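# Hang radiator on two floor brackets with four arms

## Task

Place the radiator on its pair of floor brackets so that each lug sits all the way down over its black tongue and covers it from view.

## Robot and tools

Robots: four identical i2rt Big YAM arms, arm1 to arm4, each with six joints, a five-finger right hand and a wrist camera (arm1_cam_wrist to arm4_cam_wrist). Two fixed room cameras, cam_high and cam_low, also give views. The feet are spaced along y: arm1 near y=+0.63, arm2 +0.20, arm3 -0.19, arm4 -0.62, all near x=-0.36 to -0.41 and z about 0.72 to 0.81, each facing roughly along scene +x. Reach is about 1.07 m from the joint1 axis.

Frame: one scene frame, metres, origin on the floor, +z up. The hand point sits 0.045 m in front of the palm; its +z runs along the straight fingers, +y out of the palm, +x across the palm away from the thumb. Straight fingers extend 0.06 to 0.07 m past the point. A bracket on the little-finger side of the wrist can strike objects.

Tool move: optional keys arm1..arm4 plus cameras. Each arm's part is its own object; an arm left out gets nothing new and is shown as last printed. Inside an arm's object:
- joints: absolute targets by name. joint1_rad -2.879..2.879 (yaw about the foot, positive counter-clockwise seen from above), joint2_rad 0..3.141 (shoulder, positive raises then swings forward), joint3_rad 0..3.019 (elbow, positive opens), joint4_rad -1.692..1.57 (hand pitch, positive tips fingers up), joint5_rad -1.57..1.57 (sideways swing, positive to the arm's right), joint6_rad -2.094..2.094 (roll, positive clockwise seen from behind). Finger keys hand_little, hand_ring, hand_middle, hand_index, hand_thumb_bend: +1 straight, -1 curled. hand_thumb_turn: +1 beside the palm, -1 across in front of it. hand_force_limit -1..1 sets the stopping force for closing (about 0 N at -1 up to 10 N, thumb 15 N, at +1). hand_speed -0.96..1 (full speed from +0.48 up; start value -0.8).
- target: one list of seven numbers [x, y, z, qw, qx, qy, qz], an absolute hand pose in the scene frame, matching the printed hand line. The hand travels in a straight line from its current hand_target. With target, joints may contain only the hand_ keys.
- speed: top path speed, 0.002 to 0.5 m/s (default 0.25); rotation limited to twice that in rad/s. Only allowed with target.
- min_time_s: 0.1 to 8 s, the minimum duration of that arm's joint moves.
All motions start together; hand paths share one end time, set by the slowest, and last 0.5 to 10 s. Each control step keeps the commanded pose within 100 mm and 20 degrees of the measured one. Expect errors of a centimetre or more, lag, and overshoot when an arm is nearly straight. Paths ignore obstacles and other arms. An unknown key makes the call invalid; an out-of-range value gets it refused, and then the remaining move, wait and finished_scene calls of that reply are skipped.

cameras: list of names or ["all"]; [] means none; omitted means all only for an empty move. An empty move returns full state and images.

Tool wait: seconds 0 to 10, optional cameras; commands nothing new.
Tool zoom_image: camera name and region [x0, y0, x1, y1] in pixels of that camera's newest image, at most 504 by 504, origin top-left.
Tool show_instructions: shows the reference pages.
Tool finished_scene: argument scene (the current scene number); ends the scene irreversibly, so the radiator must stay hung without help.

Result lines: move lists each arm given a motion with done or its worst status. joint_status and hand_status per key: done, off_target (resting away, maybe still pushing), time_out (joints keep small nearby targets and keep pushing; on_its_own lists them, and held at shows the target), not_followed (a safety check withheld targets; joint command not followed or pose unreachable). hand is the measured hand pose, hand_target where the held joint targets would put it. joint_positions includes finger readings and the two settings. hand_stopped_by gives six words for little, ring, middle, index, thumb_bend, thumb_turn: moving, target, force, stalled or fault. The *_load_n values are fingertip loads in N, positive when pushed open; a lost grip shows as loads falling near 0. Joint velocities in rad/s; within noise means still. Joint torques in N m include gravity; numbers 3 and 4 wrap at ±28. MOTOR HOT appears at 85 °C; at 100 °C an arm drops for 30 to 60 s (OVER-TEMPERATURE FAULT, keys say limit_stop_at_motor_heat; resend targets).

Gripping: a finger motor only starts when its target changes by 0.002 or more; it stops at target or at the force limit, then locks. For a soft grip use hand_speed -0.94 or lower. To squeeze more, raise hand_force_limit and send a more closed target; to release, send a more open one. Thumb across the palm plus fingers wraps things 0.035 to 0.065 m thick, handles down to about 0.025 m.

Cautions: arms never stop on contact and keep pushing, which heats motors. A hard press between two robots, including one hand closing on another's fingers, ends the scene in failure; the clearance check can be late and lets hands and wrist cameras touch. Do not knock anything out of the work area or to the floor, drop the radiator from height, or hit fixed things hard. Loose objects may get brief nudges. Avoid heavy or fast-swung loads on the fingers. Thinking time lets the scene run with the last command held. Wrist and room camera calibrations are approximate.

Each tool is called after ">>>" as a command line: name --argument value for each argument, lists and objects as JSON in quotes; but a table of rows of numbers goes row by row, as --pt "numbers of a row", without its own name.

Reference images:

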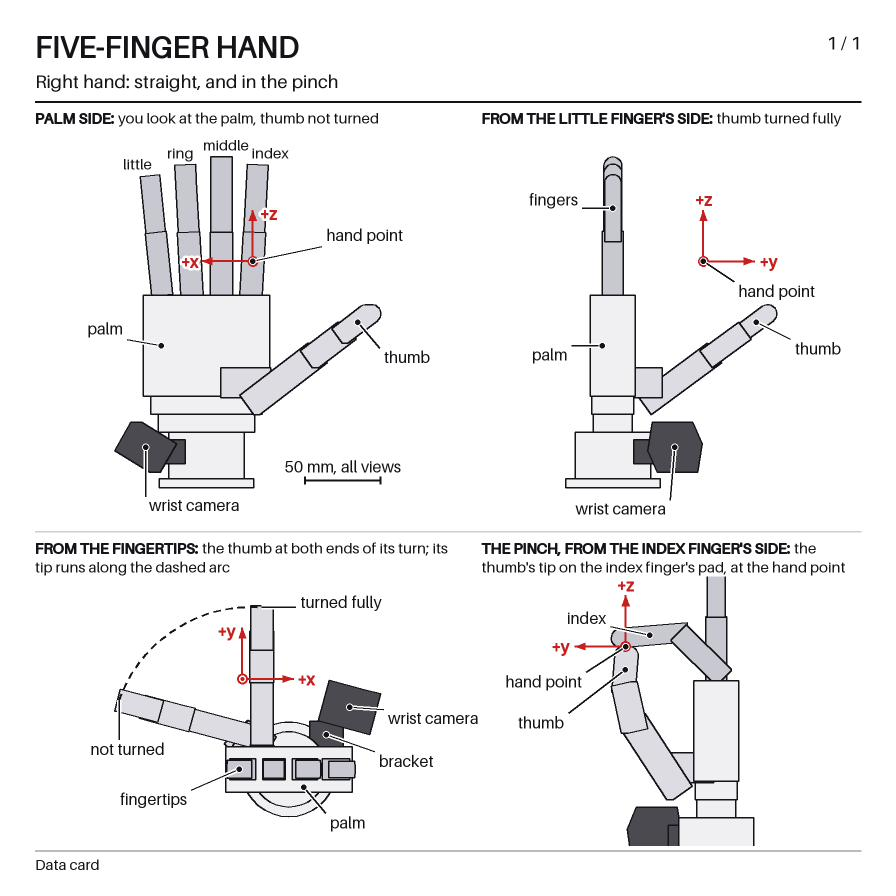

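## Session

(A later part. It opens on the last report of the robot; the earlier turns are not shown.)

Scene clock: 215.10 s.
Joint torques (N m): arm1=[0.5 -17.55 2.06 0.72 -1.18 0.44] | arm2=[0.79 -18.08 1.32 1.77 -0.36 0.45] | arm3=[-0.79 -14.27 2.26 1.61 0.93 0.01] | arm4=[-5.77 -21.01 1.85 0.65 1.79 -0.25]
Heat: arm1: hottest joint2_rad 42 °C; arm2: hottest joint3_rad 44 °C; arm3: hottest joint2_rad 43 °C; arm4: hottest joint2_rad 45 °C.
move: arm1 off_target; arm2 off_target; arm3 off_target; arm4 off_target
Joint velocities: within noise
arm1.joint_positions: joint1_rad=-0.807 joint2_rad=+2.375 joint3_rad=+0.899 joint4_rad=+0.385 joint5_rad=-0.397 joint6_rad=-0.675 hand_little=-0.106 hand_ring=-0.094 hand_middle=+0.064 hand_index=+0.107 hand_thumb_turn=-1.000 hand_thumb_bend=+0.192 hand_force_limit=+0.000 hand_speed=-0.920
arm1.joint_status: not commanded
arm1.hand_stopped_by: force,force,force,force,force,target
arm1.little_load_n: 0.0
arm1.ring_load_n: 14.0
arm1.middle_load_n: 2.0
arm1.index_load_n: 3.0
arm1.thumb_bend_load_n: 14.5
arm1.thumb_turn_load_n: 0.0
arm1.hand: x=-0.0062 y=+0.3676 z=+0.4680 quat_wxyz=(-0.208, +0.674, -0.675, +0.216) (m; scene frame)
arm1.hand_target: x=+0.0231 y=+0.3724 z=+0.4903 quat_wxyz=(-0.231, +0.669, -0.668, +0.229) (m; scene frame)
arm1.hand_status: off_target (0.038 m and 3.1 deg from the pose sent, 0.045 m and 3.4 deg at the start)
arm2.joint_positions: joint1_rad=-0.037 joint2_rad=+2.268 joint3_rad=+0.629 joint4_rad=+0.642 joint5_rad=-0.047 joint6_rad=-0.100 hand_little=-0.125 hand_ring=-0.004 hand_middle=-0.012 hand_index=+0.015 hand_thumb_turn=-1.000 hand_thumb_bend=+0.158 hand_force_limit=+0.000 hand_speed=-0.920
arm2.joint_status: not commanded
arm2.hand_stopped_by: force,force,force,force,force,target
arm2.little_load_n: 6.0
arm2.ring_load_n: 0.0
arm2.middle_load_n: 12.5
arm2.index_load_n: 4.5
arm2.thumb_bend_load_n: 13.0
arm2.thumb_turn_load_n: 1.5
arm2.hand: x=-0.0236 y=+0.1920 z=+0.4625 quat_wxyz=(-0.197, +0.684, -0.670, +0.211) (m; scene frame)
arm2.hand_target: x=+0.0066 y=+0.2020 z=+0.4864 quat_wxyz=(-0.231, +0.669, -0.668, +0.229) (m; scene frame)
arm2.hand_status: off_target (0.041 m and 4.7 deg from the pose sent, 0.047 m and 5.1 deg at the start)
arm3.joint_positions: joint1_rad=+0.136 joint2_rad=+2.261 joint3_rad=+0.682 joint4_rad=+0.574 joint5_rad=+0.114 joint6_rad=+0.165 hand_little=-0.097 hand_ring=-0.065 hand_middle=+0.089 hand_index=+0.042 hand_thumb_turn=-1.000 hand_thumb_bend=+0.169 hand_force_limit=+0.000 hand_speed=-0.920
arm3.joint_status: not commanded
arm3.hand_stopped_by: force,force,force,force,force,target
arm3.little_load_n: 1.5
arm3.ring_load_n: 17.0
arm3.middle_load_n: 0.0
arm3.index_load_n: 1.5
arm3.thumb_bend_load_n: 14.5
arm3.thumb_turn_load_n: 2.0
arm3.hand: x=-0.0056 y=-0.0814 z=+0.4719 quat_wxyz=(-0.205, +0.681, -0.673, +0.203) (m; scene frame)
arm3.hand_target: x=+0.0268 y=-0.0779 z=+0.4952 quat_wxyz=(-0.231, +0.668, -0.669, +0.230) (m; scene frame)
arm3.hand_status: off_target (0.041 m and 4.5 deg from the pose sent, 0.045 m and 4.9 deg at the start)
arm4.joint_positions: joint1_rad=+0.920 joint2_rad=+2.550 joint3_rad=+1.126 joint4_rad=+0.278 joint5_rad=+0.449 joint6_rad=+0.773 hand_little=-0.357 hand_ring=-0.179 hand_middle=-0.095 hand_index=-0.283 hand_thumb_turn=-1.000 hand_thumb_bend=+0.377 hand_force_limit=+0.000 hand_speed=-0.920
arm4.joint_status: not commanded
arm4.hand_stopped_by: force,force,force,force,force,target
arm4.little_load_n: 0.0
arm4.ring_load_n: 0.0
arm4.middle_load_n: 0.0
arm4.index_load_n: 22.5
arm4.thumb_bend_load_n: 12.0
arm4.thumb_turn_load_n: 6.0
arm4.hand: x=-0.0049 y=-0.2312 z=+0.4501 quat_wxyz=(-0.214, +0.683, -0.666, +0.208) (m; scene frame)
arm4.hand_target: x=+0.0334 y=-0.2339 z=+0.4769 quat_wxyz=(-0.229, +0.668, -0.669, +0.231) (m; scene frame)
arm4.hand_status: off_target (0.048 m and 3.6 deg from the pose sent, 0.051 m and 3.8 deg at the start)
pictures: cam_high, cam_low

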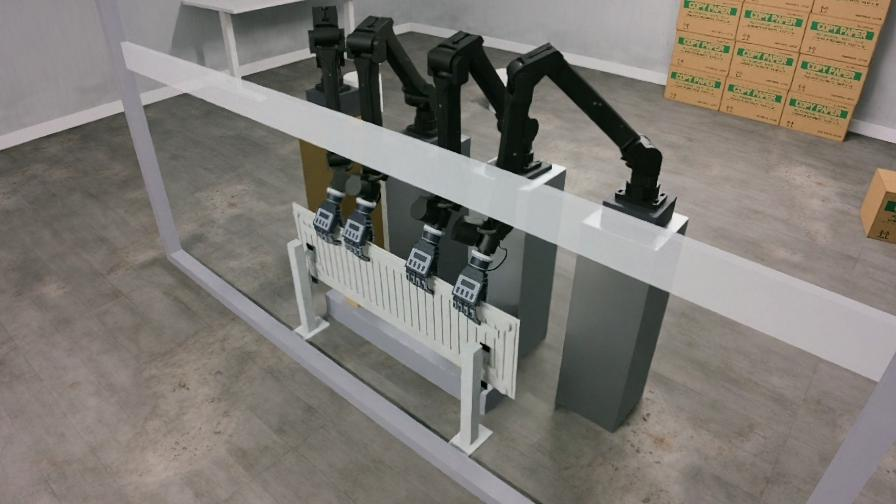

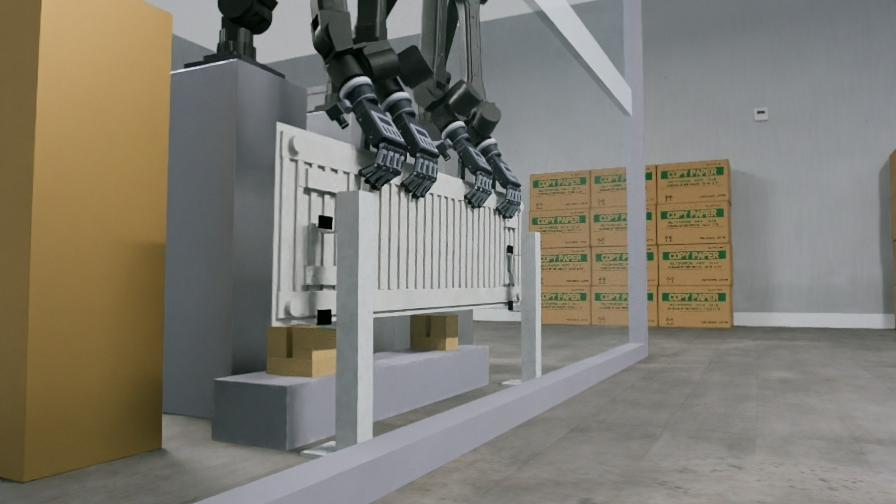

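>>> move --arm1 '{"target": [0.034, 0.372, 0.491, -0.2360, 0.6665, -0.6665, 0.2360], "speed": 0.02}' --arm2 '{"target": [0.0175, 0.202, 0.487, -0.2360, 0.6665, -0.6665, 0.2360], "speed": 0.02}' --arm3 '{"target": [0.0375, -0.078, 0.495, -0.2360, 0.6665, -0.6665, 0.2360], "speed": 0.02}' --arm4 '{"target": [0.0445, -0.233, 0.478, -0.2360, 0.6665, -0.6665, 0.2360], "speed": 0.02}' --cameras '["cam_high", "cam_low"]'

>>> zoom_image --camera "cam_low" --region '[260, 110, 350, 335]'

>>> zoom_image --camera "cam_low" --region '[485, 200, 535, 320]'

>>> zoom_image --camera "cam_high" --region '[470, 310, 525, 400]'

>>> zoom_image --camera "cam_high" --region '[295, 235, 335, 290]'

Scene clock: 217.60 s.
Joint torques (N m): arm1=[0.73 -17.14 2.66 1.18 -1.41 0.53] | arm2=[0.62 -18.02 2.18 2 -0.38 0.48] | arm3=[-1.26 -13.98 2.74 1.99 0.89 -0.03] | arm4=[-6.12 -20.66 2.13 1.14 2.01 -0.27]
Heat: arm1: hottest joint2_rad 42 °C; arm2: hottest joint3_rad 44 °C; arm3: hottest joint2_rad 43 °C; arm4: hottest joint2_rad 45 °C.
move: arm1 off_target; arm2 off_target; arm3 off_target; arm4 off_target
Joint velocities: arm1=[-0.005 -0.005 -0.017 -0.022 -0.051 -0.154] | arm2=[within noise] | arm3=[within noise] | arm4=[within noise]
arm1.joint_positions: joint1_rad=-0.799 joint2_rad=+2.375 joint3_rad=+0.904 joint4_rad=+0.385 joint5_rad=-0.397 joint6_rad=-0.669 hand_little=-0.106 hand_ring=-0.094 hand_middle=+0.064 hand_index=+0.107 hand_thumb_turn=-1.000 hand_thumb_bend=+0.192 hand_force_limit=+0.000 hand_speed=-0.920
arm1.joint_status: not commanded
arm1.hand_stopped_by: force,force,force,force,force,target
arm1.little_load_n: 0.0
arm1.ring_load_n: 15.0
arm1.middle_load_n: 0.0
arm1.index_load_n: 1.5
arm1.thumb_bend_load_n: 14.0
arm1.thumb_turn_load_n: -0.5
arm1.hand: x=-0.0016 y=+0.3682 z=+0.4686 quat_wxyz=(-0.210, +0.674, -0.674, +0.217) (m; scene frame)
arm1.hand_target: x=+0.0327 y=+0.3726 z=+0.4907 quat_wxyz=(-0.237, +0.667, -0.666, +0.235) (m; scene frame)
arm1.hand_status: off_target (0.042 m and 3.9 deg from the pose sent, 0.047 m and 4.1 deg at the start)
arm2.joint_positions: joint1_rad=-0.034 joint2_rad=+2.268 joint3_rad=+0.637 joint4_rad=+0.641 joint5_rad=-0.047 joint6_rad=-0.098 hand_little=-0.125 hand_ring=-0.004 hand_middle=-0.012 hand_index=+0.015 hand_thumb_turn=-1.000 hand_thumb_bend=+0.158 hand_force_limit=+0.000 hand_speed=-0.920
arm2.joint_status: not commanded
arm2.hand_stopped_by: force,force,force,force,force,target
arm2.little_load_n: 7.0
arm2.ring_load_n: 0.0
arm2.middle_load_n: 12.5
arm2.index_load_n: 2.0
arm2.thumb_bend_load_n: 13.0
arm2.thumb_turn_load_n: 1.5
arm2.hand: x=-0.0183 y=+0.1926 z=+0.4631 quat_wxyz=(-0.200, +0.683, -0.669, +0.214) (m; scene frame)
arm2.hand_target: x=+0.0162 y=+0.2020 z=+0.4869 quat_wxyz=(-0.237, +0.667, -0.666, +0.235) (m; scene frame)
arm2.hand_status: off_target (0.044 m and 5.2 deg from the pose sent, 0.049 m and 5.6 deg at the start)
arm3.joint_positions: joint1_rad=+0.136 joint2_rad=+2.261 joint3_rad=+0.693 joint4_rad=+0.574 joint5_rad=+0.115 joint6_rad=+0.163 hand_little=-0.097 hand_ring=-0.065 hand_middle=+0.089 hand_index=+0.042 hand_thumb_turn=-1.000 hand_thumb_bend=+0.169 hand_force_limit=+0.000 hand_speed=-0.920
arm3.joint_status: not commanded
arm3.hand_stopped_by: force,force,force,force,force,target
arm3.little_load_n: 2.5
arm3.ring_load_n: 18.0
arm3.middle_load_n: 0.0
arm3.index_load_n: 1.0
arm3.thumb_bend_load_n: 12.0
arm3.thumb_turn_load_n: 1.5
arm3.hand: x=+0.0009 y=-0.0805 z=+0.4730 quat_wxyz=(-0.208, +0.680, -0.672, +0.206) (m; scene frame)
arm3.hand_target: x=+0.0366 y=-0.0780 z=+0.4956 quat_wxyz=(-0.236, +0.666, -0.667, +0.236) (m; scene frame)
arm3.hand_status: off_target (0.043 m and 4.9 deg from the pose sent, 0.049 m and 5.5 deg at the start)
arm4.joint_positions: joint1_rad=+0.912 joint2_rad=+2.550 joint3_rad=+1.136 joint4_rad=+0.278 joint5_rad=+0.451 joint6_rad=+0.758 hand_little=-0.357 hand_ring=-0.179 hand_middle=-0.095 hand_index=-0.283 hand_thumb_turn=-1.000 hand_thumb_bend=+0.377 hand_force_limit=+0.000 hand_speed=-0.920
arm4.joint_status: not commanded
arm4.hand_stopped_by: force,force,force,force,force,target
arm4.little_load_n: 0.5
arm4.ring_load_n: 0.0
arm4.middle_load_n: 0.0
arm4.index_load_n: 23.5
arm4.thumb_bend_load_n: 11.5
arm4.thumb_turn_load_n: 6.5
arm4.hand: x=+0.0023 y=-0.2304 z=+0.4514 quat_wxyz=(-0.216, +0.684, -0.664, +0.212) (m; scene frame)
arm4.hand_target: x=+0.0435 y=-0.2340 z=+0.4773 quat_wxyz=(-0.235, +0.666, -0.667, +0.237) (m; scene frame)
arm4.hand_status: off_target (0.050 m and 4.1 deg from the pose sent, 0.057 m and 4.5 deg at the start)
pictures: cam_high, cam_low

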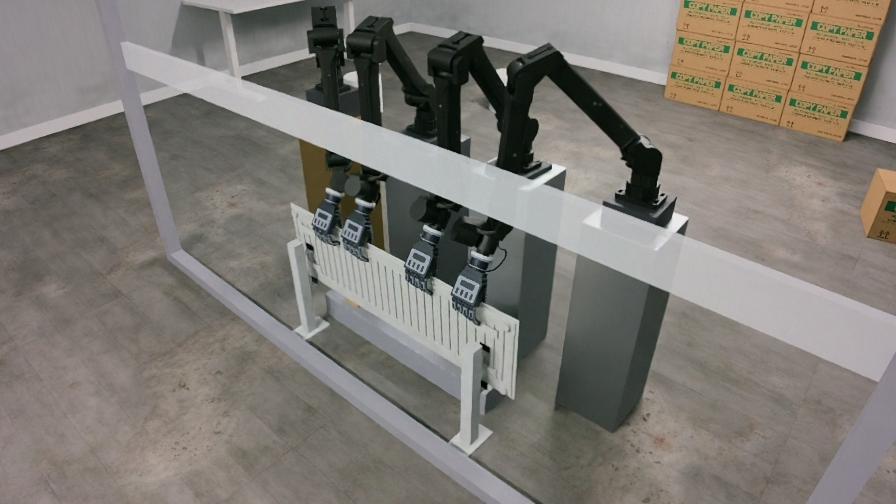

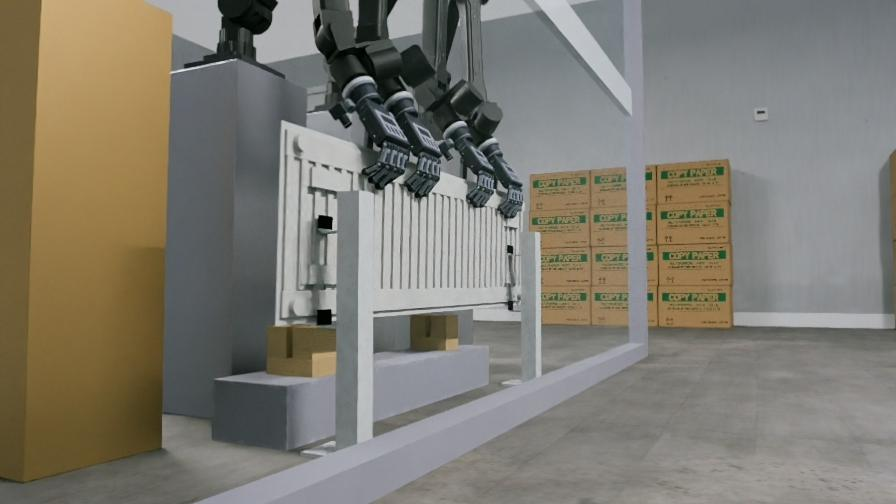

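Scaled by 2.240 from the camera's 896x504 image, which has a finer 1280x720 frame.

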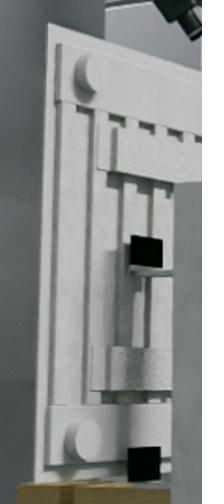

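Scaled by 4.200 from the camera's 896x504 image, which has a finer 1280x720 frame.

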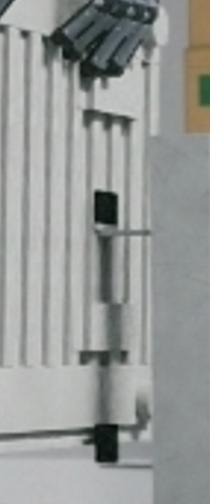

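Scaled by 5.600 from the camera's 896x504 image, which has a finer 1280x720 frame.

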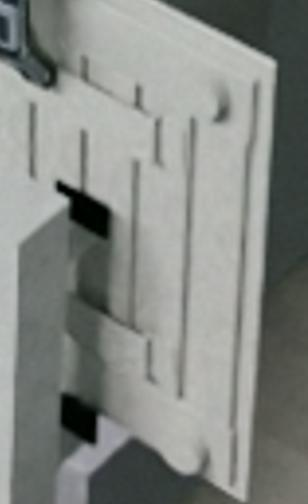

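Scaled by 9.164 from the camera's 896x504 image, which has a finer 1280x720 frame.

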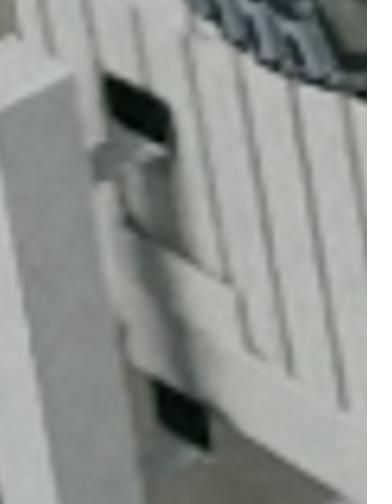

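>>> move --arm1 '{"target": [0.039, 0.370, 0.461, -0.2360, 0.6665, -0.6665, 0.2360], "speed": 0.03}' --arm2 '{"target": [0.0215, 0.200, 0.457, -0.2360, 0.6665, -0.6665, 0.2360], "speed": 0.03}' --arm3 '{"target": [0.0400, -0.080, 0.465, -0.2360, 0.6665, -0.6665, 0.2360], "speed": 0.03}' --arm4 '{"target": [0.0460, -0.235, 0.448, -0.2360, 0.6665, -0.6665, 0.2360], "speed": 0.03}' --cameras '["cam_high", "cam_low"]'

>>> zoom_image --camera "cam_low" --region '[260, 110, 350, 335]'

>>> zoom_image --camera "cam_low" --region '[485, 200, 535, 320]'

>>> zoom_image --camera "cam_high" --region '[470, 310, 525, 400]'

>>> zoom_image --camera "cam_high" --region '[295, 235, 335, 290]'

Scene clock: 220.43 s.
Joint torques (N m): arm1=[0.97 -17.14 2.54 1.65 -1.44 0.56] | arm2=[1.38 -16.91 1.55 3.43 -0.5 0.44] | arm3=[-1.67 -13.8 1.92 2.86 0.75 -0.05] | arm4=[-6.77 -20.72 1.62 1.59 1.95 -0.31]
Heat: arm1: hottest joint2_rad 42 °C; arm2: hottest joint3_rad 44 °C; arm3: hottest joint2_rad 43 °C; arm4: hottest joint2_rad 45 °C.
move: arm1 off_target; arm2 off_target; arm3 off_target; arm4 off_target
Joint velocities: within noise
arm1.joint_positions: joint1_rad=-0.799 joint2_rad=+2.458 joint3_rad=+0.954 joint4_rad=+0.409 joint5_rad=-0.395 joint6_rad=-0.669 hand_little=-0.106 hand_ring=-0.094 hand_middle=+0.064 hand_index=+0.107 hand_thumb_turn=-1.000 hand_thumb_bend=+0.192 hand_force_limit=+0.000 hand_speed=-0.920
arm1.joint_status: not commanded
arm1.hand_stopped_by: force,force,force,force,force,target
arm1.little_load_n: 0.0
arm1.ring_load_n: 13.0
arm1.middle_load_n: 0.0
arm1.index_load_n: 0.5
arm1.thumb_bend_load_n: 15.0
arm1.thumb_turn_load_n: 0.5
arm1.hand: x=-0.0008 y=+0.3675 z=+0.4394 quat_wxyz=(-0.209, +0.674, -0.676, +0.213) (m; scene frame)
arm1.hand_target: x=+0.0376 y=+0.3707 z=+0.4611 quat_wxyz=(-0.237, +0.668, -0.666, +0.234) (m; scene frame)
arm1.hand_status: off_target (0.045 m and 4.3 deg from the pose sent, 0.041 m and 3.9 deg at the start)
arm2.joint_positions: joint1_rad=-0.034 joint2_rad=+2.361 joint3_rad=+0.686 joint4_rad=+0.666 joint5_rad=-0.047 joint6_rad=-0.098 hand_little=-0.125 hand_ring=-0.004 hand_middle=-0.012 hand_index=+0.015 hand_thumb_turn=-1.000 hand_thumb_bend=+0.158 hand_force_limit=+0.000 hand_speed=-0.920
arm2.joint_status: not commanded
arm2.hand_stopped_by: force,force,force,force,force,target
arm2.little_load_n: 6.0
arm2.ring_load_n: 0.0
arm2.middle_load_n: 12.5
arm2.index_load_n: 2.5
arm2.thumb_bend_load_n: 14.0
arm2.thumb_turn_load_n: 2.0
arm2.hand: x=-0.0183 y=+0.1924 z=+0.4342 quat_wxyz=(-0.194, +0.685, -0.671, +0.207) (m; scene frame)
arm2.hand_target: x=+0.0201 y=+0.1999 z=+0.4575 quat_wxyz=(-0.236, +0.667, -0.666, +0.234) (m; scene frame)
arm2.hand_status: off_target (0.046 m and 6.2 deg from the pose sent, 0.041 m and 5.2 deg at the start)
arm3.joint_positions: joint1_rad=+0.136 joint2_rad=+2.354 joint3_rad=+0.737 joint4_rad=+0.611 joint5_rad=+0.115 joint6_rad=+0.160 hand_little=-0.097 hand_ring=-0.065 hand_middle=+0.089 hand_index=+0.042 hand_thumb_turn=-1.000 hand_thumb_bend=+0.169 hand_force_limit=+0.000 hand_speed=-0.920
arm3.joint_status: not commanded
arm3.hand_stopped_by: force,force,force,force,force,target
arm3.little_load_n: 2.5
arm3.ring_load_n: 18.0
arm3.middle_load_n: 0.0
arm3.index_load_n: 1.0
arm3.thumb_bend_load_n: 12.0
arm3.thumb_turn_load_n: 1.5
arm3.hand: x=+0.0012 y=-0.0804 z=+0.4436 quat_wxyz=(-0.203, +0.682, -0.672, +0.203) (m; scene frame)
arm3.hand_target: x=+0.0389 y=-0.0801 z=+0.4657 quat_wxyz=(-0.236, +0.666, -0.667, +0.236) (m; scene frame)
arm3.hand_status: off_target (0.044 m and 5.6 deg from the pose sent, 0.040 m and 4.9 deg at the start)
arm4.joint_positions: joint1_rad=+0.911 joint2_rad=+2.626 joint3_rad=+1.185 joint4_rad=+0.302 joint5_rad=+0.450 joint6_rad=+0.756 hand_little=-0.357 hand_ring=-0.179 hand_middle=-0.095 hand_index=-0.283 hand_thumb_turn=-1.000 hand_thumb_bend=+0.377 hand_force_limit=+0.000 hand_speed=-0.920
arm4.joint_status: not commanded
arm4.hand_stopped_by: force,force,force,force,force,target
arm4.little_load_n: 0.5
arm4.ring_load_n: 0.0
arm4.middle_load_n: 0.0
arm4.index_load_n: 24.0
arm4.thumb_bend_load_n: 11.5
arm4.thumb_turn_load_n: 6.5
arm4.hand: x=+0.0023 y=-0.2308 z=+0.4223 quat_wxyz=(-0.214, +0.685, -0.664, +0.212) (m; scene frame)
arm4.hand_target: x=+0.0448 y=-0.2361 z=+0.4473 quat_wxyz=(-0.234, +0.666, -0.667, +0.237) (m; scene frame)
arm4.hand_status: off_target (0.051 m and 4.3 deg from the pose sent, 0.044 m and 4.1 deg at the start)
pictures: cam_high, cam_low

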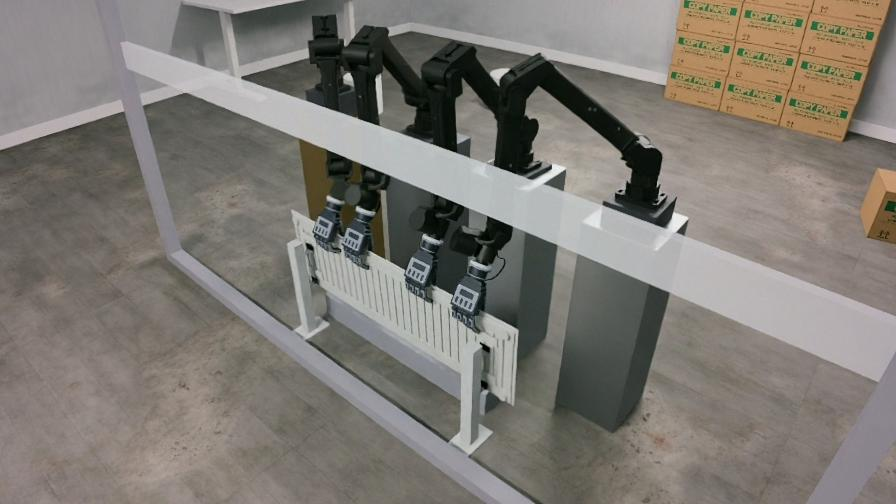

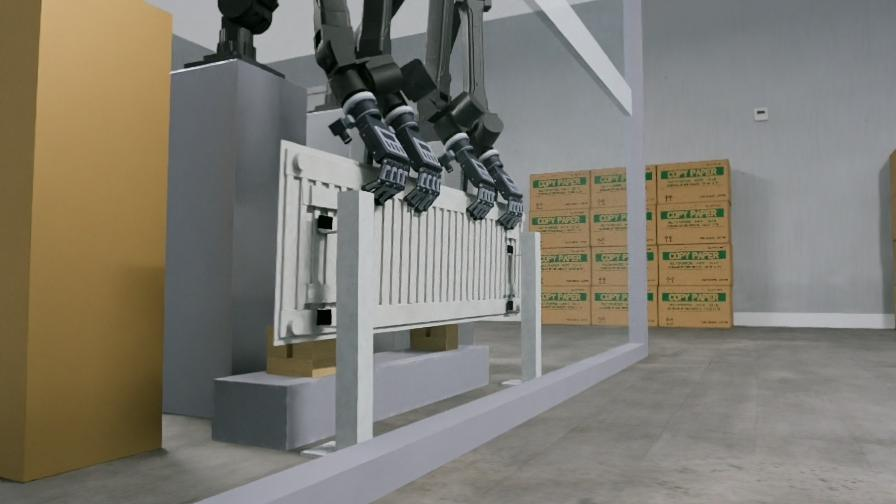

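Scaled by 2.240 from the camera's 896x504 image, which has a finer 1280x720 frame.

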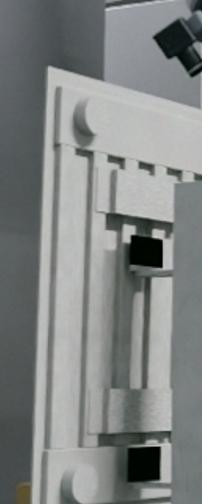

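Scaled by 4.200 from the camera's 896x504 image, which has a finer 1280x720 frame.

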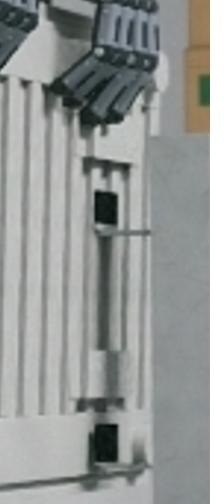

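Scaled by 5.600 from the camera's 896x504 image, which has a finer 1280x720 frame.

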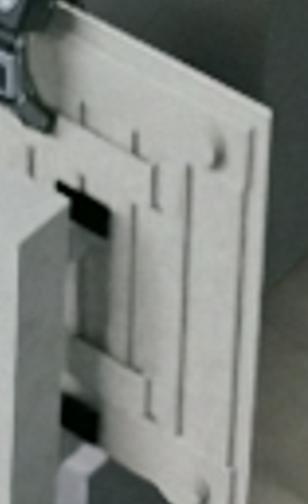

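Scaled by 9.164 from the camera's 896x504 image, which has a finer 1280x720 frame.

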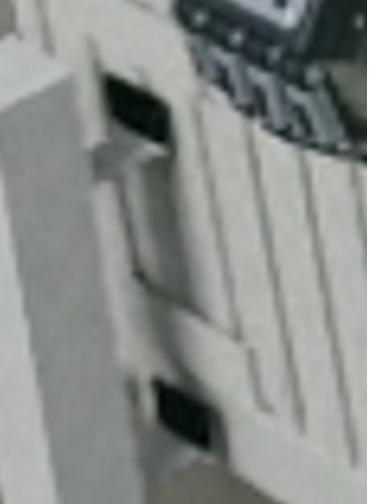

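>>> move --arm1 '{"target": [0.045, 0.369, 0.461, -0.2505, 0.6612, -0.6612, 0.2505], "speed": 0.02}' --arm2 '{"target": [0.0265, 0.199, 0.457, -0.2505, 0.6612, -0.6612, 0.2505], "speed": 0.02}' --arm3 '{"target": [0.0435, -0.081, 0.465, -0.2505, 0.6612, -0.6612, 0.2505], "speed": 0.02}' --arm4 '{"target": [0.0490, -0.236, 0.448, -0.2505, 0.6612, -0.6612, 0.2505], "speed": 0.02}' --cameras '["cam_high", "cam_low"]'

>>> zoom_image --camera "cam_low" --region '[260, 130, 350, 345]'

>>> zoom_image --camera "cam_low" --region '[485, 210, 535, 330]'

>>> zoom_image --camera "cam_high" --region '[470, 310, 525, 400]'

>>> zoom_image --camera "cam_high" --region '[295, 235, 335, 290]'

Scene clock: 224.20 s.
Joint torques (N m): arm1=[0.56 -17.49 2.26 2.1 -2.05 0.67] | arm2=[1.49 -17.73 0.91 3.97 -0.53 0.44] | arm3=[-1.61 -14.1 1.03 3.44 0.95 -0.07] | arm4=[-5.77 -20.89 0.77 1.96 2.58 -0.19]
Heat: arm1: hottest joint2_rad 42 °C; arm2: hottest joint3_rad 44 °C; arm3: hottest joint2_rad 43 °C; arm4: hottest joint2_rad 45 °C.
move: arm1 off_target; arm2 off_target; arm3 off_target; arm4 off_target
Joint velocities: within noise
arm1.joint_positions: joint1_rad=-0.799 joint2_rad=+2.476 joint3_rad=+0.954 joint4_rad=+0.448 joint5_rad=-0.407 joint6_rad=-0.667 hand_little=-0.106 hand_ring=-0.094 hand_middle=+0.064 hand_index=+0.107 hand_thumb_turn=-1.000 hand_thumb_bend=+0.192 hand_force_limit=+0.000 hand_speed=-0.920
arm1.joint_status: not commanded
arm1.hand_stopped_by: force,force,force,force,force,target
arm1.little_load_n: 0.0
arm1.ring_load_n: 15.5
arm1.middle_load_n: -1.0
arm1.index_load_n: 0.0
arm1.thumb_bend_load_n: 13.0
arm1.thumb_turn_load_n: -1.0
arm1.hand: x=+0.0020 y=+0.3681 z=+0.4351 quat_wxyz=(-0.215, +0.674, -0.671, +0.222) (m; scene frame)
arm1.hand_target: x=+0.0432 y=+0.3696 z=+0.4611 quat_wxyz=(-0.251, +0.663, -0.660, +0.248) (m; scene frame)
arm1.hand_status: off_target (0.050 m and 5.6 deg from the pose sent, 0.051 m and 6.8 deg at the start)
arm2.joint_positions: joint1_rad=-0.034 joint2_rad=+2.387 joint3_rad=+0.685 joint4_rad=+0.723 joint5_rad=-0.052 joint6_rad=-0.099 hand_little=-0.125 hand_ring=-0.004 hand_middle=-0.012 hand_index=+0.014 hand_thumb_turn=-1.000 hand_thumb_bend=+0.158 hand_force_limit=+0.000 hand_speed=-0.920
arm2.joint_status: not commanded
arm2.hand_stopped_by: force,force,force,force,force,target
arm2.little_load_n: 7.0
arm2.ring_load_n: 0.0
arm2.middle_load_n: 11.5
arm2.index_load_n: 0.0
arm2.thumb_bend_load_n: 11.0
arm2.thumb_turn_load_n: 1.0
arm2.hand: x=-0.0149 y=+0.1930 z=+0.4302 quat_wxyz=(-0.205, +0.683, -0.667, +0.216) (m; scene frame)
arm2.hand_target: x=+0.0251 y=+0.1989 z=+0.4573 quat_wxyz=(-0.251, +0.662, -0.661, +0.249) (m; scene frame)
arm2.hand_status: off_target (0.050 m and 7.0 deg from the pose sent, 0.051 m and 8.7 deg at the start)
arm3.joint_positions: joint1_rad=+0.136 joint2_rad=+2.375 joint3_rad=+0.735 joint4_rad=+0.671 joint5_rad=+0.117 joint6_rad=+0.155 hand_little=-0.097 hand_ring=-0.065 hand_middle=+0.089 hand_index=+0.042 hand_thumb_turn=-1.000 hand_thumb_bend=+0.169 hand_force_limit=+0.000 hand_speed=-0.920
arm3.joint_status: not commanded
arm3.hand_stopped_by: force,force,force,force,force,target
arm3.little_load_n: 0.0
arm3.ring_load_n: 18.0
arm3.middle_load_n: 0.0
arm3.index_load_n: 0.0
arm3.thumb_bend_load_n: 10.5
arm3.thumb_turn_load_n: 1.5
arm3.hand: x=+0.0066 y=-0.0798 z=+0.4413 quat_wxyz=(-0.217, +0.679, -0.667, +0.214) (m; scene frame)
arm3.hand_target: x=+0.0424 y=-0.0811 z=+0.4653 quat_wxyz=(-0.250, +0.661, -0.662, +0.250) (m; scene frame)
arm3.hand_status: off_target (0.044 m and 6.0 deg from the pose sent, 0.047 m and 8.1 deg at the start)
arm4.joint_positions: joint1_rad=+0.911 joint2_rad=+2.638 joint3_rad=+1.186 joint4_rad=+0.347 joint5_rad=+0.467 joint6_rad=+0.736 hand_little=-0.357 hand_ring=-0.179 hand_middle=-0.095 hand_index=-0.280 hand_thumb_turn=-1.000 hand_thumb_bend=+0.377 hand_force_limit=+0.000 hand_speed=-0.920
arm4.joint_status: not commanded
arm4.hand_stopped_by: force,force,force,force,force,target
arm4.little_load_n: 0.5
arm4.ring_load_n: 0.0
arm4.middle_load_n: 0.0
arm4.index_load_n: 27.0
arm4.thumb_bend_load_n: 11.0
arm4.thumb_turn_load_n: 5.5
arm4.hand: x=+0.0077 y=-0.2301 z=+0.4205 quat_wxyz=(-0.228, +0.684, -0.657, +0.221) (m; scene frame)
arm4.hand_target: x=+0.0479 y=-0.2366 z=+0.4471 quat_wxyz=(-0.249, +0.661, -0.662, +0.251) (m; scene frame)
arm4.hand_status: off_target (0.050 m and 5.1 deg from the pose sent, 0.054 m and 6.6 deg at the start)
pictures: cam_high, cam_low

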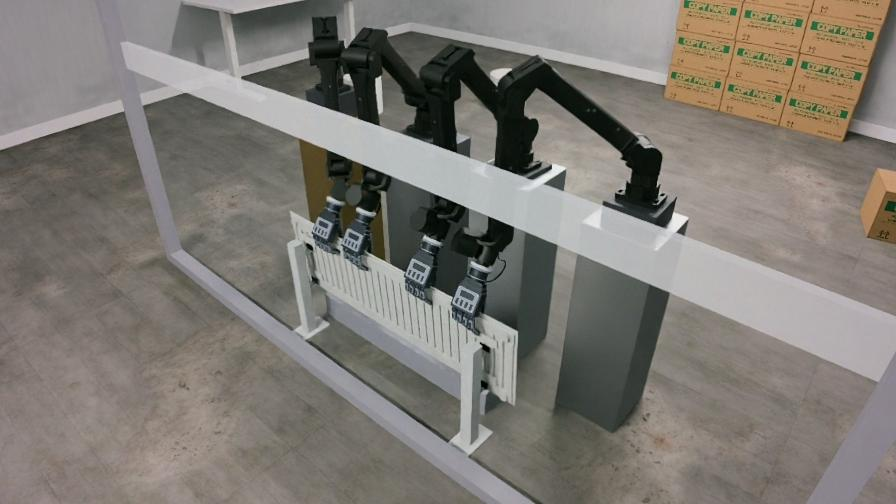

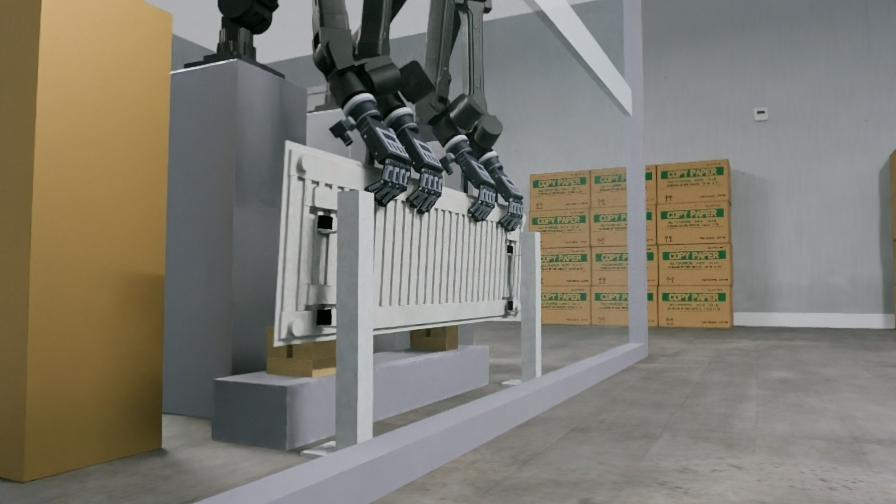

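Scaled by 2.344 from the camera's 896x504 image, which has a finer 1280x720 frame.

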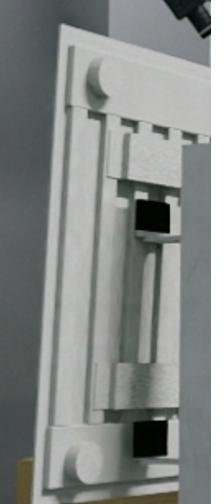

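Scaled by 4.200 from the camera's 896x504 image, which has a finer 1280x720 frame.

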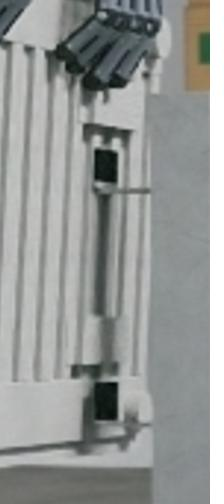

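Scaled by 5.600 from the camera's 896x504 image, which has a finer 1280x720 frame.

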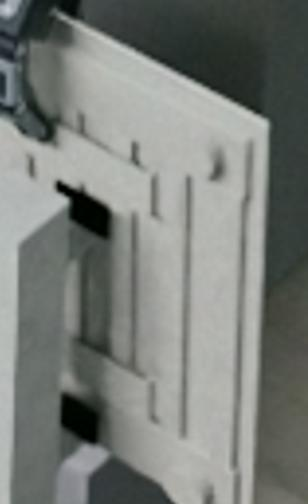

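Scaled by 9.164 from the camera's 896x504 image, which has a finer 1280x720 frame.

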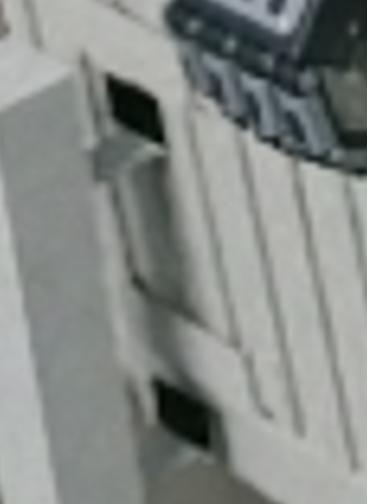

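>>> move --arm1 '{"target": [0.035, 0.369, 0.463, -0.2505, 0.6612, -0.6612, 0.2505], "speed": 0.02}' --arm2 '{"target": [0.0135, 0.199, 0.459, -0.2505, 0.6612, -0.6612, 0.2505], "speed": 0.02}' --arm3 '{"target": [0.0265, -0.081, 0.467, -0.2505, 0.6612, -0.6612, 0.2505], "speed": 0.02}' --arm4 '{"target": [0.0300, -0.236, 0.450, -0.2505, 0.6612, -0.6612, 0.2505], "speed": 0.02}' --cameras '["cam_high", "cam_low"]'

>>> zoom_image --camera "cam_low" --region '[260, 130, 350, 345]'

>>> zoom_image --camera "cam_low" --region '[485, 210, 535, 330]'

>>> zoom_image --camera "cam_high" --region '[470, 310, 525, 400]'

>>> zoom_image --camera "cam_high" --region '[295, 235, 335, 290]'

Scene clock: 227.30 s.
Joint torques (N m): arm1=[0.03 -17.9 1.09 1.78 -1.97 0.51] | arm2=[0.5 -18.08 -0.49 3.56 -0.65 0.42] | arm3=[-0.79 -14.21 -0.47 3.15 1.12 0] | arm4=[-4.66 -21.36 -0.34 1.47 2.3 -0.09]
Heat: arm1: hottest joint2_rad 42 °C; arm2: hottest joint3_rad 44 °C; arm3: hottest joint2_rad 43 °C; arm4: hottest joint2_rad 45 °C.
move: arm1 off_target; arm2 off_target; arm3 off_target; arm4 off_target
Joint velocities: within noise
arm1.joint_positions: joint1_rad=-0.807 joint2_rad=+2.476 joint3_rad=+0.945 joint4_rad=+0.462 joint5_rad=-0.416 joint6_rad=-0.666 hand_little=-0.106 hand_ring=-0.094 hand_middle=+0.064 hand_index=+0.107 hand_thumb_turn=-1.000 hand_thumb_bend=+0.192 hand_force_limit=+0.000 hand_speed=-0.920
arm1.joint_status: not commanded
arm1.hand_stopped_by: force,force,force,force,force,target
arm1.little_load_n: 0.0
arm1.ring_load_n: 13.0
arm1.middle_load_n: -1.0
arm1.index_load_n: 0.0
arm1.thumb_bend_load_n: 16.0
arm1.thumb_turn_load_n: 0.0
arm1.hand: x=-0.0005 y=+0.3678 z=+0.4358 quat_wxyz=(-0.218, +0.671, -0.672, +0.225) (m; scene frame)
arm1.hand_target: x=+0.0336 y=+0.3694 z=+0.4624 quat_wxyz=(-0.251, +0.663, -0.660, +0.249) (m; scene frame)
arm1.hand_status: off_target (0.045 m and 5.0 deg from the pose sent, 0.043 m and 5.6 deg at the start)
arm2.joint_positions: joint1_rad=-0.034 joint2_rad=+2.390 joint3_rad=+0.666 joint4_rad=+0.760 joint5_rad=-0.049 joint6_rad=-0.099 hand_little=-0.125 hand_ring=-0.004 hand_middle=-0.012 hand_index=+0.014 hand_thumb_turn=-1.000 hand_thumb_bend=+0.158 hand_force_limit=+0.000 hand_speed=-0.920
arm2.joint_status: not commanded
arm2.hand_stopped_by: force,force,force,force,force,target
arm2.little_load_n: 5.5
arm2.ring_load_n: 0.0
arm2.middle_load_n: 14.5
arm2.index_load_n: 0.0
arm2.thumb_bend_load_n: 11.5
arm2.thumb_turn_load_n: 1.5
arm2.hand: x=-0.0191 y=+0.1928 z=+0.4316 quat_wxyz=(-0.209, +0.681, -0.665, +0.223) (m; scene frame)
arm2.hand_target: x=+0.0125 y=+0.1989 z=+0.4584 quat_wxyz=(-0.251, +0.662, -0.661, +0.249) (m; scene frame)
arm2.hand_status: off_target (0.043 m and 6.2 deg from the pose sent, 0.041 m and 7.0 deg at the start)
arm3.joint_positions: joint1_rad=+0.136 joint2_rad=+2.379 joint3_rad=+0.708 joint4_rad=+0.717 joint5_rad=+0.117 joint6_rad=+0.157 hand_little=-0.097 hand_ring=-0.065 hand_middle=+0.089 hand_index=+0.042 hand_thumb_turn=-1.000 hand_thumb_bend=+0.169 hand_force_limit=+0.000 hand_speed=-0.920
arm3.joint_status: not commanded
arm3.hand_stopped_by: force,force,force,force,force,target
arm3.little_load_n: 0.0
arm3.ring_load_n: 17.5
arm3.middle_load_n: 0.0
arm3.index_load_n: 0.0
arm3.thumb_bend_load_n: 11.5
arm3.thumb_turn_load_n: 3.0
arm3.hand: x=-0.0003 y=-0.0813 z=+0.4427 quat_wxyz=(-0.224, +0.677, -0.667, +0.218) (m; scene frame)
arm3.hand_target: x=+0.0259 y=-0.0808 z=+0.4666 quat_wxyz=(-0.250, +0.661, -0.662, +0.250) (m; scene frame)
arm3.hand_status: off_target (0.036 m and 5.2 deg from the pose sent, 0.032 m and 6.0 deg at the start)
arm4.joint_positions: joint1_rad=+0.928 joint2_rad=+2.638 joint3_rad=+1.164 joint4_rad=+0.372 joint5_rad=+0.488 joint6_rad=+0.754 hand_little=-0.357 hand_ring=-0.179 hand_middle=-0.095 hand_index=-0.280 hand_thumb_turn=-1.000 hand_thumb_bend=+0.377 hand_force_limit=+0.000 hand_speed=-0.920
arm4.joint_status: not commanded
arm4.hand_stopped_by: force,force,force,force,force,target
arm4.little_load_n: 0.0
arm4.ring_load_n: 0.0
arm4.middle_load_n: 0.0
arm4.index_load_n: 25.0
arm4.thumb_bend_load_n: 11.5
arm4.thumb_turn_load_n: 4.5
arm4.hand: x=+0.0003 y=-0.2316 z=+0.4210 quat_wxyz=(-0.233, +0.679, -0.658, +0.226) (m; scene frame)
arm4.hand_target: x=+0.0293 y=-0.2361 z=+0.4484 quat_wxyz=(-0.250, +0.661, -0.662, +0.251) (m; scene frame)
arm4.hand_status: off_target (0.042 m and 4.0 deg from the pose sent, 0.038 m and 5.1 deg at the start)
pictures: cam_high, cam_low

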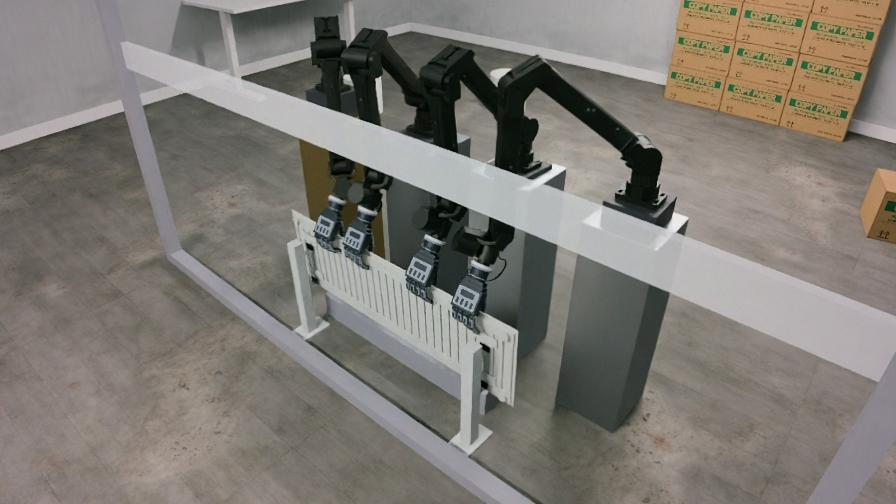

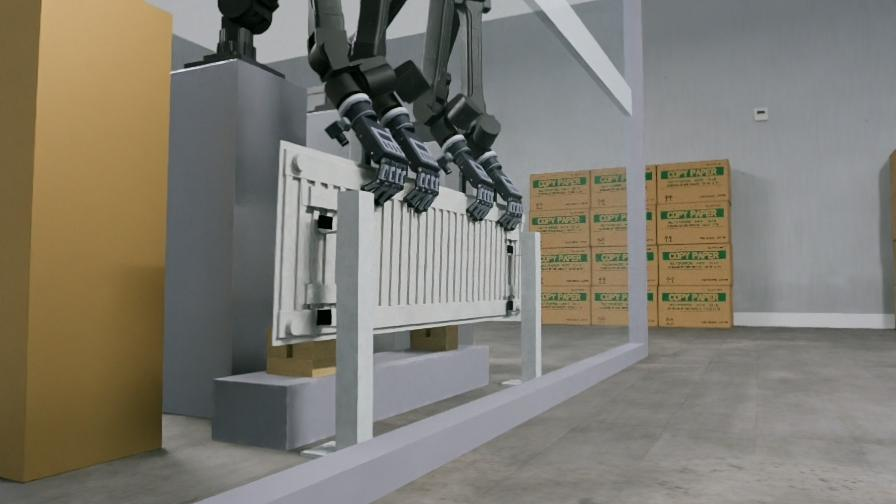

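Scaled by 2.344 from the camera's 896x504 image, which has a finer 1280x720 frame.

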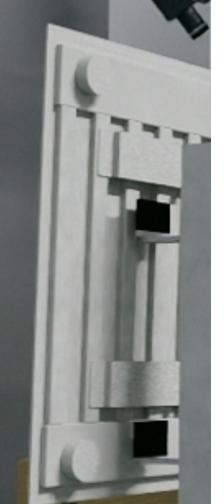

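Scaled by 4.200 from the camera's 896x504 image, which has a finer 1280x720 frame.

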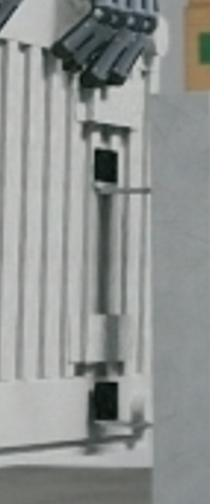

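Scaled by 5.600 from the camera's 896x504 image, which has a finer 1280x720 frame.

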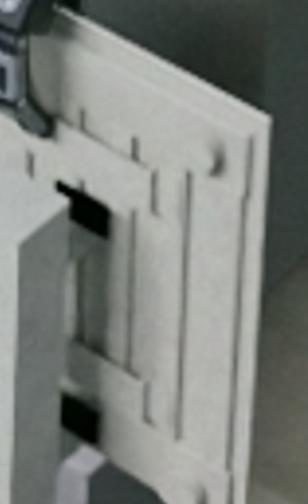

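Scaled by 9.164 from the camera's 896x504 image, which has a finer 1280x720 frame.

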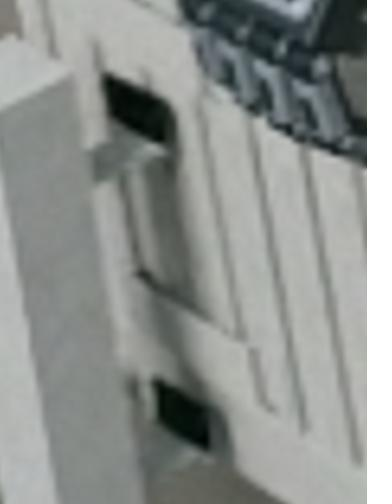

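>>> move --arm1 '{"target": [0.034, 0.370, 0.466, -0.2706, 0.6533, -0.6533, 0.2706], "speed": 0.02}' --arm2 '{"target": [0.0120, 0.200, 0.463, -0.2706, 0.6533, -0.6533, 0.2706], "speed": 0.02}' --arm3 '{"target": [0.0240, -0.080, 0.470, -0.2706, 0.6533, -0.6533, 0.2706], "speed": 0.02}' --arm4 '{"target": [0.0270, -0.235, 0.453, -0.2706, 0.6533, -0.6533, 0.2706], "speed": 0.02}' --cameras '["cam_high", "cam_low"]'

>>> zoom_image --camera "cam_low" --region '[260, 130, 350, 345]'

>>> zoom_image --camera "cam_low" --region '[485, 210, 535, 330]'

>>> zoom_image --camera "cam_high" --region '[470, 310, 525, 400]'

>>> zoom_image --camera "cam_high" --region '[295, 235, 335, 290]'

Scene clock: 230.83 s.
Joint torques (N m): arm1=[-0.15 -17.14 1.02 2.26 -2.09 0.59] | arm2=[0.56 -17.67 -0.66 4.27 -0.79 0.43] | arm3=[-0.67 -13.63 -0.59 3.4 1.11 -0.04] | arm4=[-4.13 -20.66 -0.42 2.02 2.51 -0.11]
Heat: arm1: hottest joint2_rad 42 °C; arm2: hottest joint3_rad 43 °C; arm3: hottest joint2_rad 43 °C; arm4: hottest joint2_rad 45 °C.
move: arm1 off_target; arm2 off_target; arm3 off_target; arm4 off_target
Joint velocities: within noise
arm1.joint_positions: joint1_rad=-0.825 joint2_rad=+2.480 joint3_rad=+0.918 joint4_rad=+0.540 joint5_rad=-0.459 joint6_rad=-0.666 hand_little=-0.106 hand_ring=-0.094 hand_middle=+0.064 hand_index=+0.107 hand_thumb_turn=-1.000 hand_thumb_bend=+0.192 hand_force_limit=+0.000 hand_speed=-0.920
arm1.joint_status: not commanded
arm1.hand_stopped_by: force,force,force,force,force,target
arm1.little_load_n: 0.0
arm1.ring_load_n: 15.0
arm1.middle_load_n: -1.0
arm1.index_load_n: 0.0
arm1.thumb_bend_load_n: 15.5
arm1.thumb_turn_load_n: -1.0
arm1.hand: x=-0.0004 y=+0.3675 z=+0.4401 quat_wxyz=(-0.236, +0.666, -0.663, +0.246) (m; scene frame)
arm1.hand_target: x=+0.0325 y=+0.3704 z=+0.4655 quat_wxyz=(-0.271, +0.655, -0.652, +0.268) (m; scene frame)
arm1.hand_status: off_target (0.043 m and 5.2 deg from the pose sent, 0.046 m and 8.5 deg at the start)
arm2.joint_positions: joint1_rad=-0.035 joint2_rad=+2.408 joint3_rad=+0.629 joint4_rad=+0.869 joint5_rad=-0.050 joint6_rad=-0.099 hand_little=-0.125 hand_ring=-0.004 hand_middle=-0.012 hand_index=+0.014 hand_thumb_turn=-1.000 hand_thumb_bend=+0.158 hand_force_limit=+0.000 hand_speed=-0.920
arm2.joint_status: not commanded
arm2.hand_stopped_by: force,force,force,force,force,target
arm2.little_load_n: 2.5
arm2.ring_load_n: 0.0
arm2.middle_load_n: 15.5
arm2.index_load_n: 0.0
arm2.thumb_bend_load_n: 10.0
arm2.thumb_turn_load_n: 0.5
arm2.hand: x=-0.0222 y=+0.1931 z=+0.4354 quat_wxyz=(-0.225, +0.676, -0.659, +0.242) (m; scene frame)
arm2.hand_target: x=+0.0108 y=+0.1999 z=+0.4626 quat_wxyz=(-0.270, +0.655, -0.653, +0.269) (m; scene frame)
arm2.hand_status: off_target (0.044 m and 6.7 deg from the pose sent, 0.045 m and 9.6 deg at the start)
arm3.joint_positions: joint1_rad=+0.144 joint2_rad=+2.394 joint3_rad=+0.672 joint4_rad=+0.828 joint5_rad=+0.135 joint6_rad=+0.159 hand_little=-0.097 hand_ring=-0.065 hand_middle=+0.089 hand_index=+0.042 hand_thumb_turn=-1.000 hand_thumb_bend=+0.169 hand_force_limit=+0.000 hand_speed=-0.920
arm3.joint_status: not commanded
arm3.hand_stopped_by: force,force,force,force,force,target
arm3.little_load_n: 0.0
arm3.ring_load_n: 17.0
arm3.middle_load_n: 0.0
arm3.index_load_n: 0.0
arm3.thumb_bend_load_n: 14.0
arm3.thumb_turn_load_n: 3.5
arm3.hand: x=-0.0012 y=-0.0818 z=+0.4474 quat_wxyz=(-0.244, +0.668, -0.661, +0.239) (m; scene frame)
arm3.hand_target: x=+0.0234 y=-0.0798 z=+0.4697 quat_wxyz=(-0.270, +0.653, -0.654, +0.270) (m; scene frame)
arm3.hand_status: off_target (0.034 m and 5.1 deg from the pose sent, 0.037 m and 8.6 deg at the start)
arm4.joint_positions: joint1_rad=+0.949 joint2_rad=+2.638 joint3_rad=+1.139 joint4_rad=+0.432 joint5_rad=+0.538 joint6_rad=+0.754 hand_little=-0.357 hand_ring=-0.179 hand_middle=-0.095 hand_index=-0.280 hand_thumb_turn=-1.000 hand_thumb_bend=+0.377 hand_force_limit=+0.000 hand_speed=-0.920
arm4.joint_status: not commanded
arm4.hand_stopped_by: force,force,force,force,force,target
arm4.little_load_n: 2.0
arm4.ring_load_n: 0.0
arm4.middle_load_n: 0.0
arm4.index_load_n: 27.0
arm4.thumb_bend_load_n: 11.5
arm4.thumb_turn_load_n: 3.5
arm4.hand: x=-0.0010 y=-0.2315 z=+0.4257 quat_wxyz=(-0.252, +0.672, -0.652, +0.245) (m; scene frame)
arm4.hand_target: x=+0.0263 y=-0.2351 z=+0.4517 quat_wxyz=(-0.269, +0.653, -0.654, +0.271) (m; scene frame)
arm4.hand_status: off_target (0.039 m and 4.2 deg from the pose sent, 0.042 m and 7.3 deg at the start)
pictures: cam_high, cam_low

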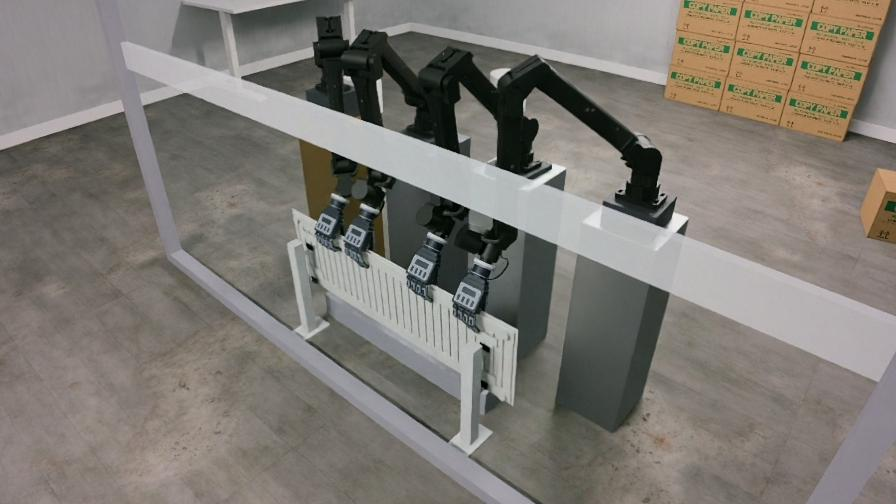

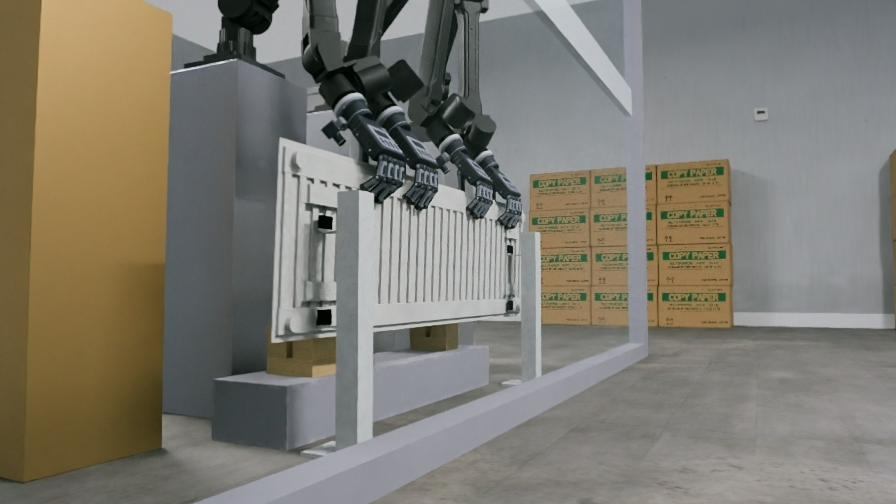

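Scaled by 2.344 from the camera's 896x504 image, which has a finer 1280x720 frame.

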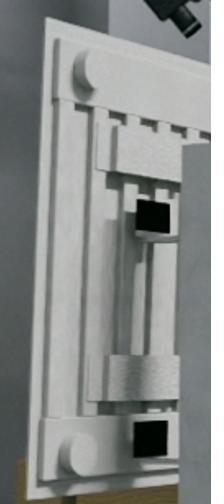

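Scaled by 4.200 from the camera's 896x504 image, which has a finer 1280x720 frame.

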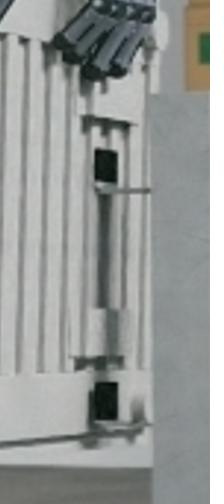

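Scaled by 5.600 from the camera's 896x504 image, which has a finer 1280x720 frame.

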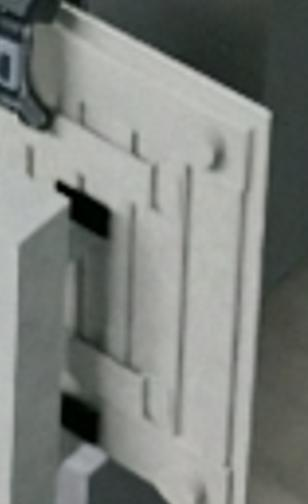

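Scaled by 9.164 from the camera's 896x504 image, which has a finer 1280x720 frame.

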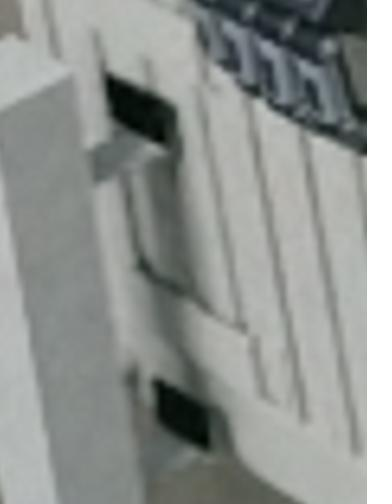

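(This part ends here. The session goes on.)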